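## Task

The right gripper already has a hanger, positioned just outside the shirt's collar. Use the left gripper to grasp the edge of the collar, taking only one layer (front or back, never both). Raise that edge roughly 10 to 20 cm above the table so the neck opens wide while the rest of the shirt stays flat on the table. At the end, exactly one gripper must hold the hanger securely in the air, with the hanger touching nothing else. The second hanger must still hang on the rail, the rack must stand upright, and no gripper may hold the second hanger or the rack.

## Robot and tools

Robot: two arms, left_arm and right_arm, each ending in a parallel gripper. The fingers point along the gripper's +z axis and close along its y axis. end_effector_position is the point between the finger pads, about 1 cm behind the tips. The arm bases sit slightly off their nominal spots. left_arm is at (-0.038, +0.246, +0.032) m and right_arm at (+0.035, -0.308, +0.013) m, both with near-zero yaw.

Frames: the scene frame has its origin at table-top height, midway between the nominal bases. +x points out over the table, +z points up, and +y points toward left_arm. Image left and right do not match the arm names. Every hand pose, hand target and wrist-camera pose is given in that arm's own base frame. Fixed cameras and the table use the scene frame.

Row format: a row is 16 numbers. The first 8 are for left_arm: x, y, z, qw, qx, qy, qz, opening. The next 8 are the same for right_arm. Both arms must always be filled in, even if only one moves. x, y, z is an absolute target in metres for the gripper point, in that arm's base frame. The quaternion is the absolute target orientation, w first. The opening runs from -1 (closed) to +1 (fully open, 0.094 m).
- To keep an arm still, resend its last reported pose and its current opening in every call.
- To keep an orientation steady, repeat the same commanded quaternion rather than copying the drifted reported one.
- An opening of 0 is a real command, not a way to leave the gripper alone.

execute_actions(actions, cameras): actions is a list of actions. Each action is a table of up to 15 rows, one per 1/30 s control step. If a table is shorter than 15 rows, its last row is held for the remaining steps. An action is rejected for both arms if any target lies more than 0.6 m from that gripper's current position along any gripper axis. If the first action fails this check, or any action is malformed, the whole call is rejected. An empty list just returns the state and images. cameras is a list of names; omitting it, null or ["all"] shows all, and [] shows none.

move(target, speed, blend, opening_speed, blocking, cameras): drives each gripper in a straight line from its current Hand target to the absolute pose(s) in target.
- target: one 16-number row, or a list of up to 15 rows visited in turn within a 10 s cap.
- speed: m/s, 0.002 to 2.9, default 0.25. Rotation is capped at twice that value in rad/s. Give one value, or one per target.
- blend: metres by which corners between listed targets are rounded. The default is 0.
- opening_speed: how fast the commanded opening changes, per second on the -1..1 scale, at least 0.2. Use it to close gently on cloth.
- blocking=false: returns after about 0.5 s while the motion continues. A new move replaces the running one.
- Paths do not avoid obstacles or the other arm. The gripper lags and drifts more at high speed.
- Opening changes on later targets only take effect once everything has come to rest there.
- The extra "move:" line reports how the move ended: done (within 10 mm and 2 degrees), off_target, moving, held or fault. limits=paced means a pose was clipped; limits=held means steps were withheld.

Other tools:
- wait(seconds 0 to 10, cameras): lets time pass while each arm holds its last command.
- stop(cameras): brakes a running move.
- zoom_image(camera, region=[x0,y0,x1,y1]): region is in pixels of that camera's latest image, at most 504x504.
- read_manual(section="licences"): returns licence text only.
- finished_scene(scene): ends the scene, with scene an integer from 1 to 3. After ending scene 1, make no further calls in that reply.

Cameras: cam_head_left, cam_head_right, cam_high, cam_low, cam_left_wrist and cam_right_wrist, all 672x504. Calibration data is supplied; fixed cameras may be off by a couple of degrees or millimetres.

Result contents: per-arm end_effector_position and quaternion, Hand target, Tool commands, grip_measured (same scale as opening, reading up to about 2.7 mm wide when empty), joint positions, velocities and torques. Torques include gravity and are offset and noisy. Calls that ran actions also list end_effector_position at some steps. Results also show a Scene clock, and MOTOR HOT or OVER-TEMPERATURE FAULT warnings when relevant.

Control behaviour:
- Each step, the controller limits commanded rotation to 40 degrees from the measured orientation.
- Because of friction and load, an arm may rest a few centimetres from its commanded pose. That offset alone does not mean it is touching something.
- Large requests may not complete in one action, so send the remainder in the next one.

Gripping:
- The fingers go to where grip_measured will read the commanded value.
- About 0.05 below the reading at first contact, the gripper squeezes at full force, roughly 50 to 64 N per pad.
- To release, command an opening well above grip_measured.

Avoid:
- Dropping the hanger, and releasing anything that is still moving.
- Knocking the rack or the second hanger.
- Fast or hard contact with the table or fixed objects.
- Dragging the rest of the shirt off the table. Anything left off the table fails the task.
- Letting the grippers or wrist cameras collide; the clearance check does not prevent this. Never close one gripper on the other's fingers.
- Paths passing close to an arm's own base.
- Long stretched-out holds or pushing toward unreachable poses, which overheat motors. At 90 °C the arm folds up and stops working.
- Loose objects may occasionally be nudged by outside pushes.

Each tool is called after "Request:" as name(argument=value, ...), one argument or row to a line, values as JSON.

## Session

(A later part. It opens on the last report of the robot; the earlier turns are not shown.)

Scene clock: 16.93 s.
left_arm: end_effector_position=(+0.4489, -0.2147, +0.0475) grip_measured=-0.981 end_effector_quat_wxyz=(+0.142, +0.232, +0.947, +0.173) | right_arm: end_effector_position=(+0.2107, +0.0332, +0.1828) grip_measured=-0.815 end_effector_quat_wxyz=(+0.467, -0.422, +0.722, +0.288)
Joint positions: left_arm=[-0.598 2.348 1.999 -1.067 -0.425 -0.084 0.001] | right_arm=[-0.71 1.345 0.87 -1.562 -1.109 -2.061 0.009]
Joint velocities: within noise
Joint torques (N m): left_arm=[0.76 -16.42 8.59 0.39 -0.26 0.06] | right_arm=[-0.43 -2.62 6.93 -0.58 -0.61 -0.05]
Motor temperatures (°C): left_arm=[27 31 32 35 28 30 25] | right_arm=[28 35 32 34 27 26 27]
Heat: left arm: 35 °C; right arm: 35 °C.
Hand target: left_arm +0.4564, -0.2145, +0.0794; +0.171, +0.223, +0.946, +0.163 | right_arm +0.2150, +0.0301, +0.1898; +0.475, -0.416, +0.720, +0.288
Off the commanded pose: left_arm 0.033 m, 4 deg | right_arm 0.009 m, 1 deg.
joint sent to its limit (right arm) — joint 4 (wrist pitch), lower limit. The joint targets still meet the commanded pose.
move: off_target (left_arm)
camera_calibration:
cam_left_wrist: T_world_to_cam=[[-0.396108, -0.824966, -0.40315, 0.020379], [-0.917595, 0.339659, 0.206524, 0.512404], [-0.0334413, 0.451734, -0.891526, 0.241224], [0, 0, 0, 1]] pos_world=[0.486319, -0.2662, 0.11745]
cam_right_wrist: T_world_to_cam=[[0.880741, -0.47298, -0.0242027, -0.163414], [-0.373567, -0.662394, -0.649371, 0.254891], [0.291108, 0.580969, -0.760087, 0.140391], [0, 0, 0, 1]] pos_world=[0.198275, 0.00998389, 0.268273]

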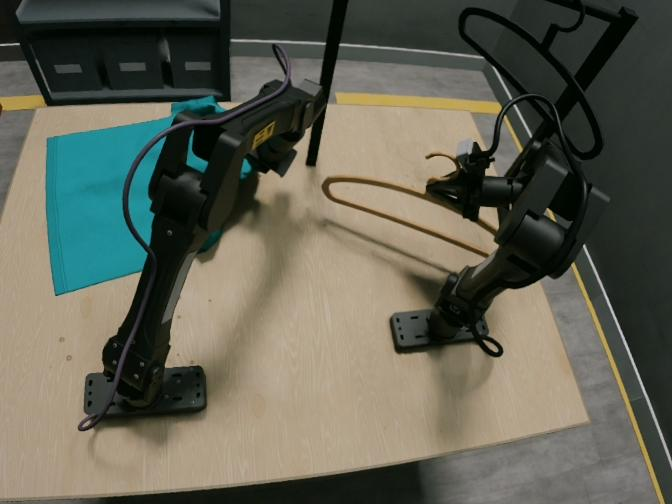

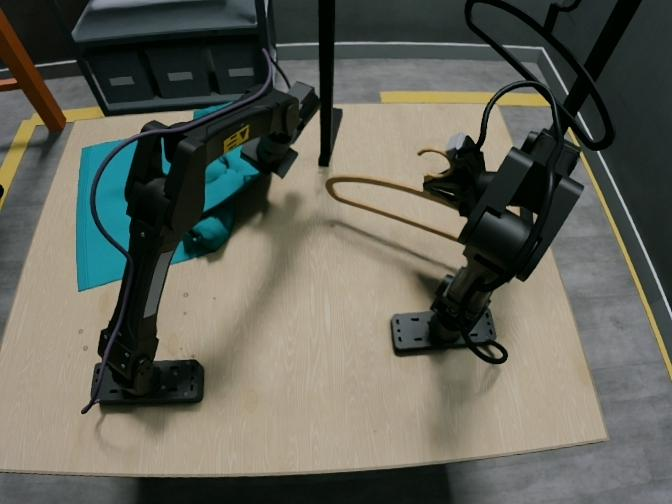

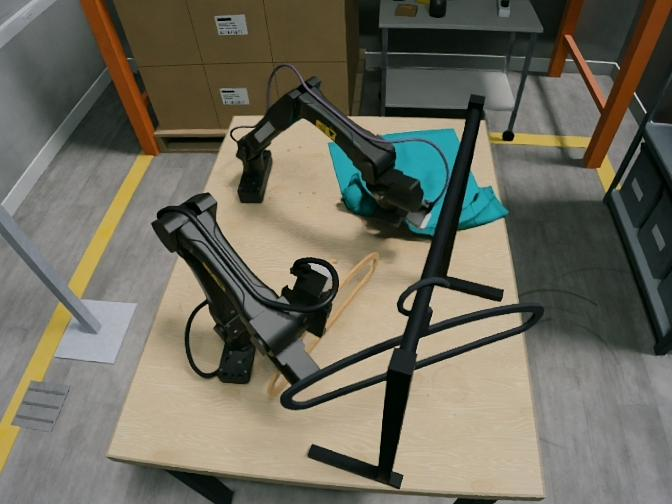

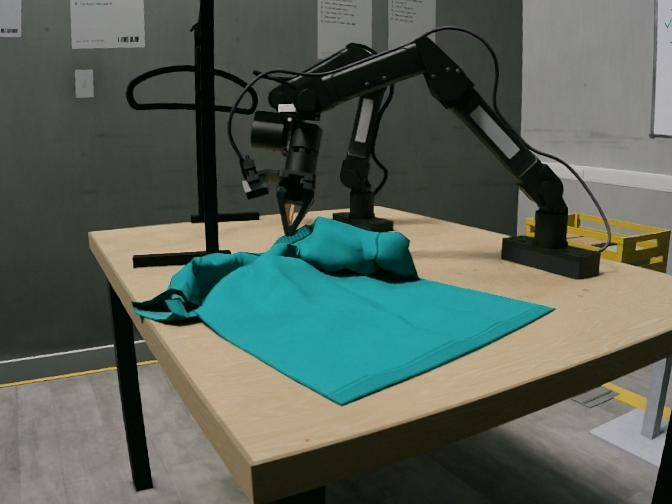

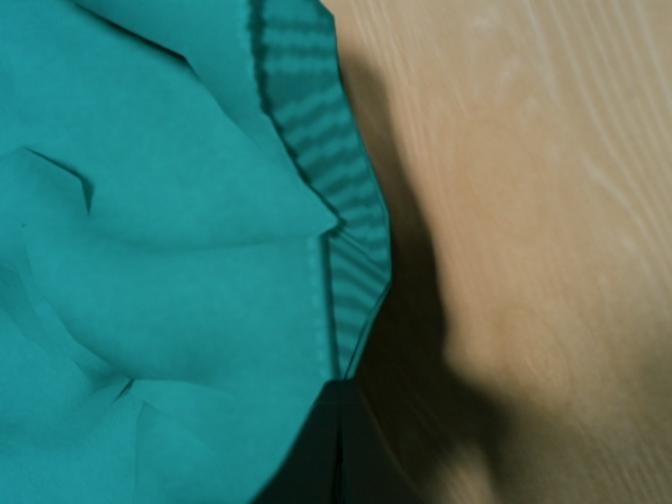

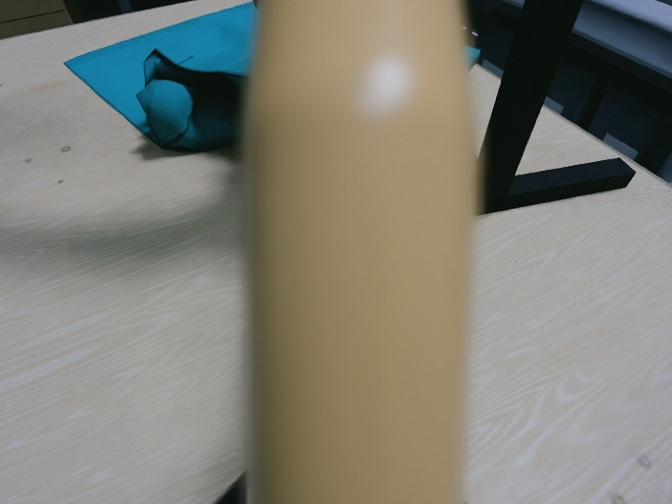

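Request:
move(
  target=[0.455,-0.21,0.13,0.15,0.23,0.946,0.17,-1,0.215,0.03,0.19,0.475,-0.416,0.719,0.290,-1],
  speed=0.1,
)

Request:
zoom_image(
  camera="cam_right_wrist",
  region=[60, 0, 260, 180],
)

Request:
zoom_image(
  camera="cam_high",
  region=[320, 110, 520, 260],
)

Request:
zoom_image(
  camera="cam_low",
  region=[120, 180, 440, 350],
)

Scene clock: 18.57 s.
left_arm: end_effector_position=(+0.4508, -0.2111, +0.1273) grip_measured=-0.981 end_effector_quat_wxyz=(+0.147, +0.232, +0.946, +0.170) | right_arm: end_effector_position=(+0.2107, +0.0332, +0.1828) grip_measured=-0.815 end_effector_quat_wxyz=(+0.467, -0.422, +0.722, +0.288)
Joint positions: left_arm=[-0.589 2.348 2.315 -1.365 -0.423 -0.072 0.001] | right_arm=[-0.71 1.345 0.87 -1.562 -1.109 -2.061 0.009]
Joint velocities: within noise
Joint torques (N m): left_arm=[0.44 -11.43 8.75 0.41 -0.24 0.05] | right_arm=[-0.44 -2.61 6.91 -0.58 -0.61 -0.05]
Motor temperatures (°C): left_arm=[27 31 32 35 28 30 26] | right_arm=[28 35 32 34 27 26 27]
Heat: left arm: 35 °C; right arm: 35 °C.
Hand target: left_arm +0.4549, -0.2100, +0.1299; +0.150, +0.230, +0.946, +0.170 | right_arm +0.2150, +0.0301, +0.1898; +0.475, -0.416, +0.720, +0.288
Off the commanded pose: left_arm 0.005 m, 0 deg | right_arm 0.009 m, 1 deg.
joint sent to its limit (right arm) — joint 4 (wrist pitch), lower limit. The joint targets still meet the commanded pose.
move: done
camera_calibration:
cam_left_wrist: T_world_to_cam=[[-0.39429, -0.826989, -0.400781, 0.0547974], [-0.918685, 0.343546, 0.194919, 0.499247], [-0.0235092, 0.445046, -0.895199, 0.305387], [0, 0, 0, 1]] pos_world=[0.487437, -0.262109, 0.198031]
cam_right_wrist: T_world_to_cam=[[0.880741, -0.47298, -0.0242027, -0.163414], [-0.373567, -0.662394, -0.649371, 0.254891], [0.291108, 0.580969, -0.760087, 0.140391], [0, 0, 0, 1]] pos_world=[0.198275, 0.00998389, 0.268273]

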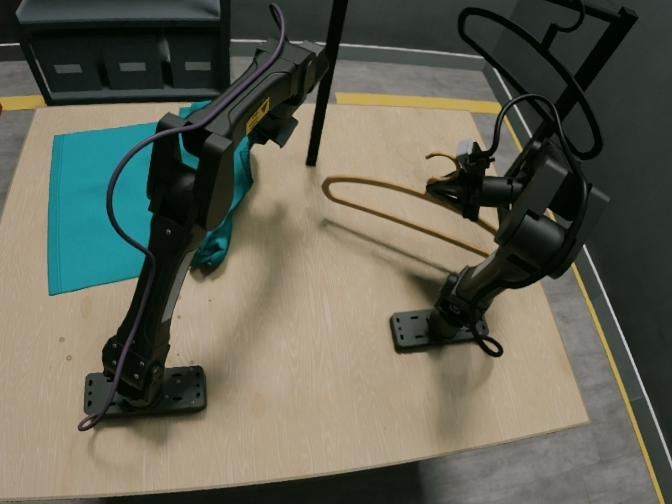

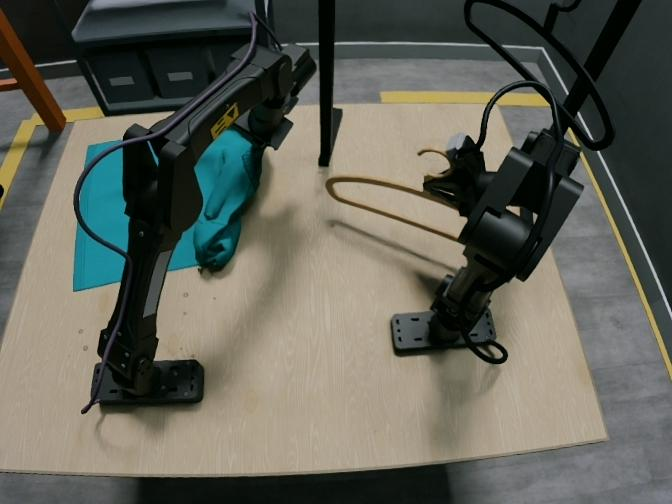

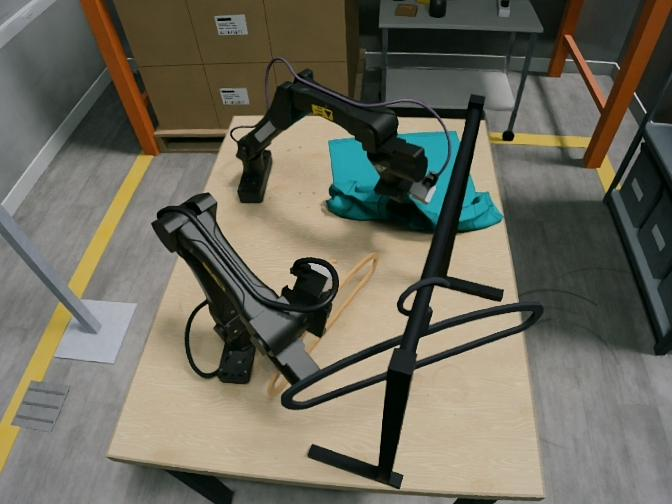

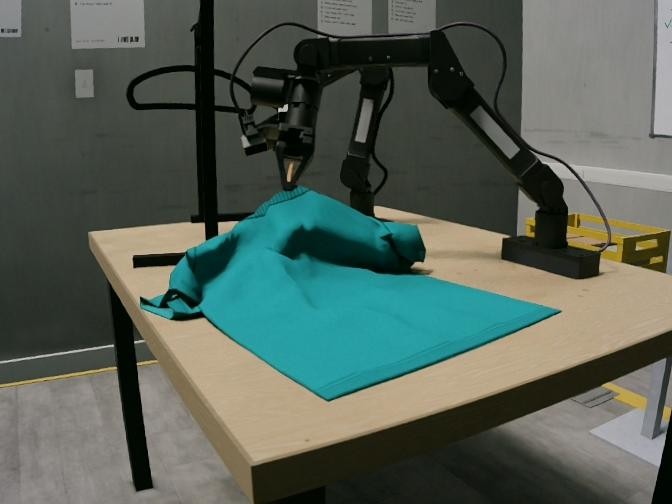

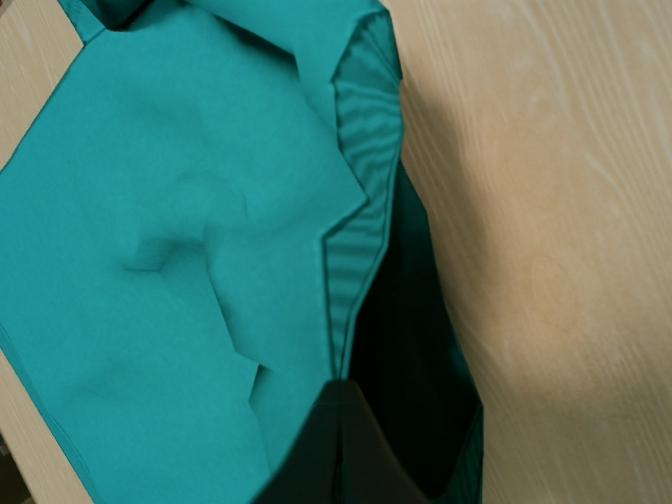

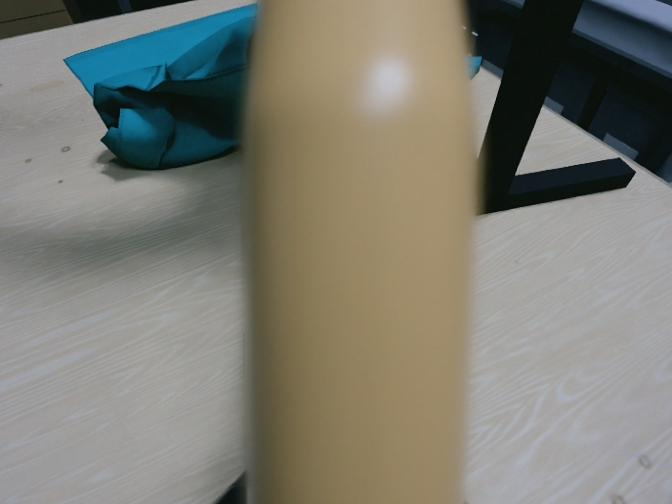

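Scaled by 2.520 from the camera's 672x504 image, which has a finer 960x720 frame.

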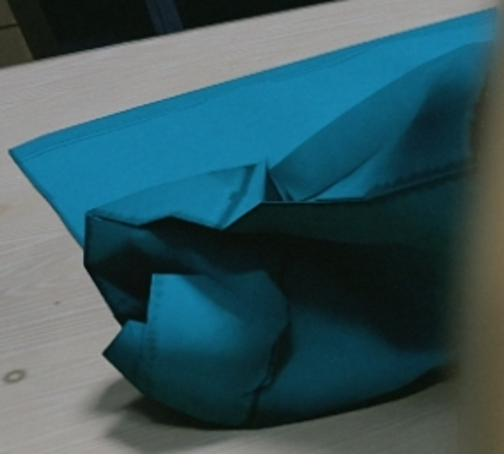

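Scaled by 2.520 from the camera's 672x504 image, which has a finer 960x720 frame.

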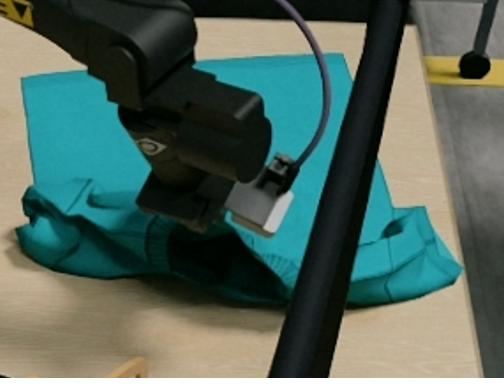

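Scaled by 1.575 from the camera's 672x504 image, which has a finer 960x720 frame.

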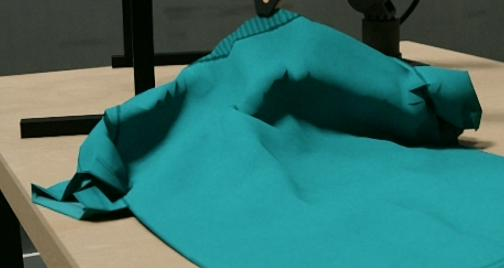

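Request:
finished_scene(
  scene=1,
)

The scene is finished: the task was done.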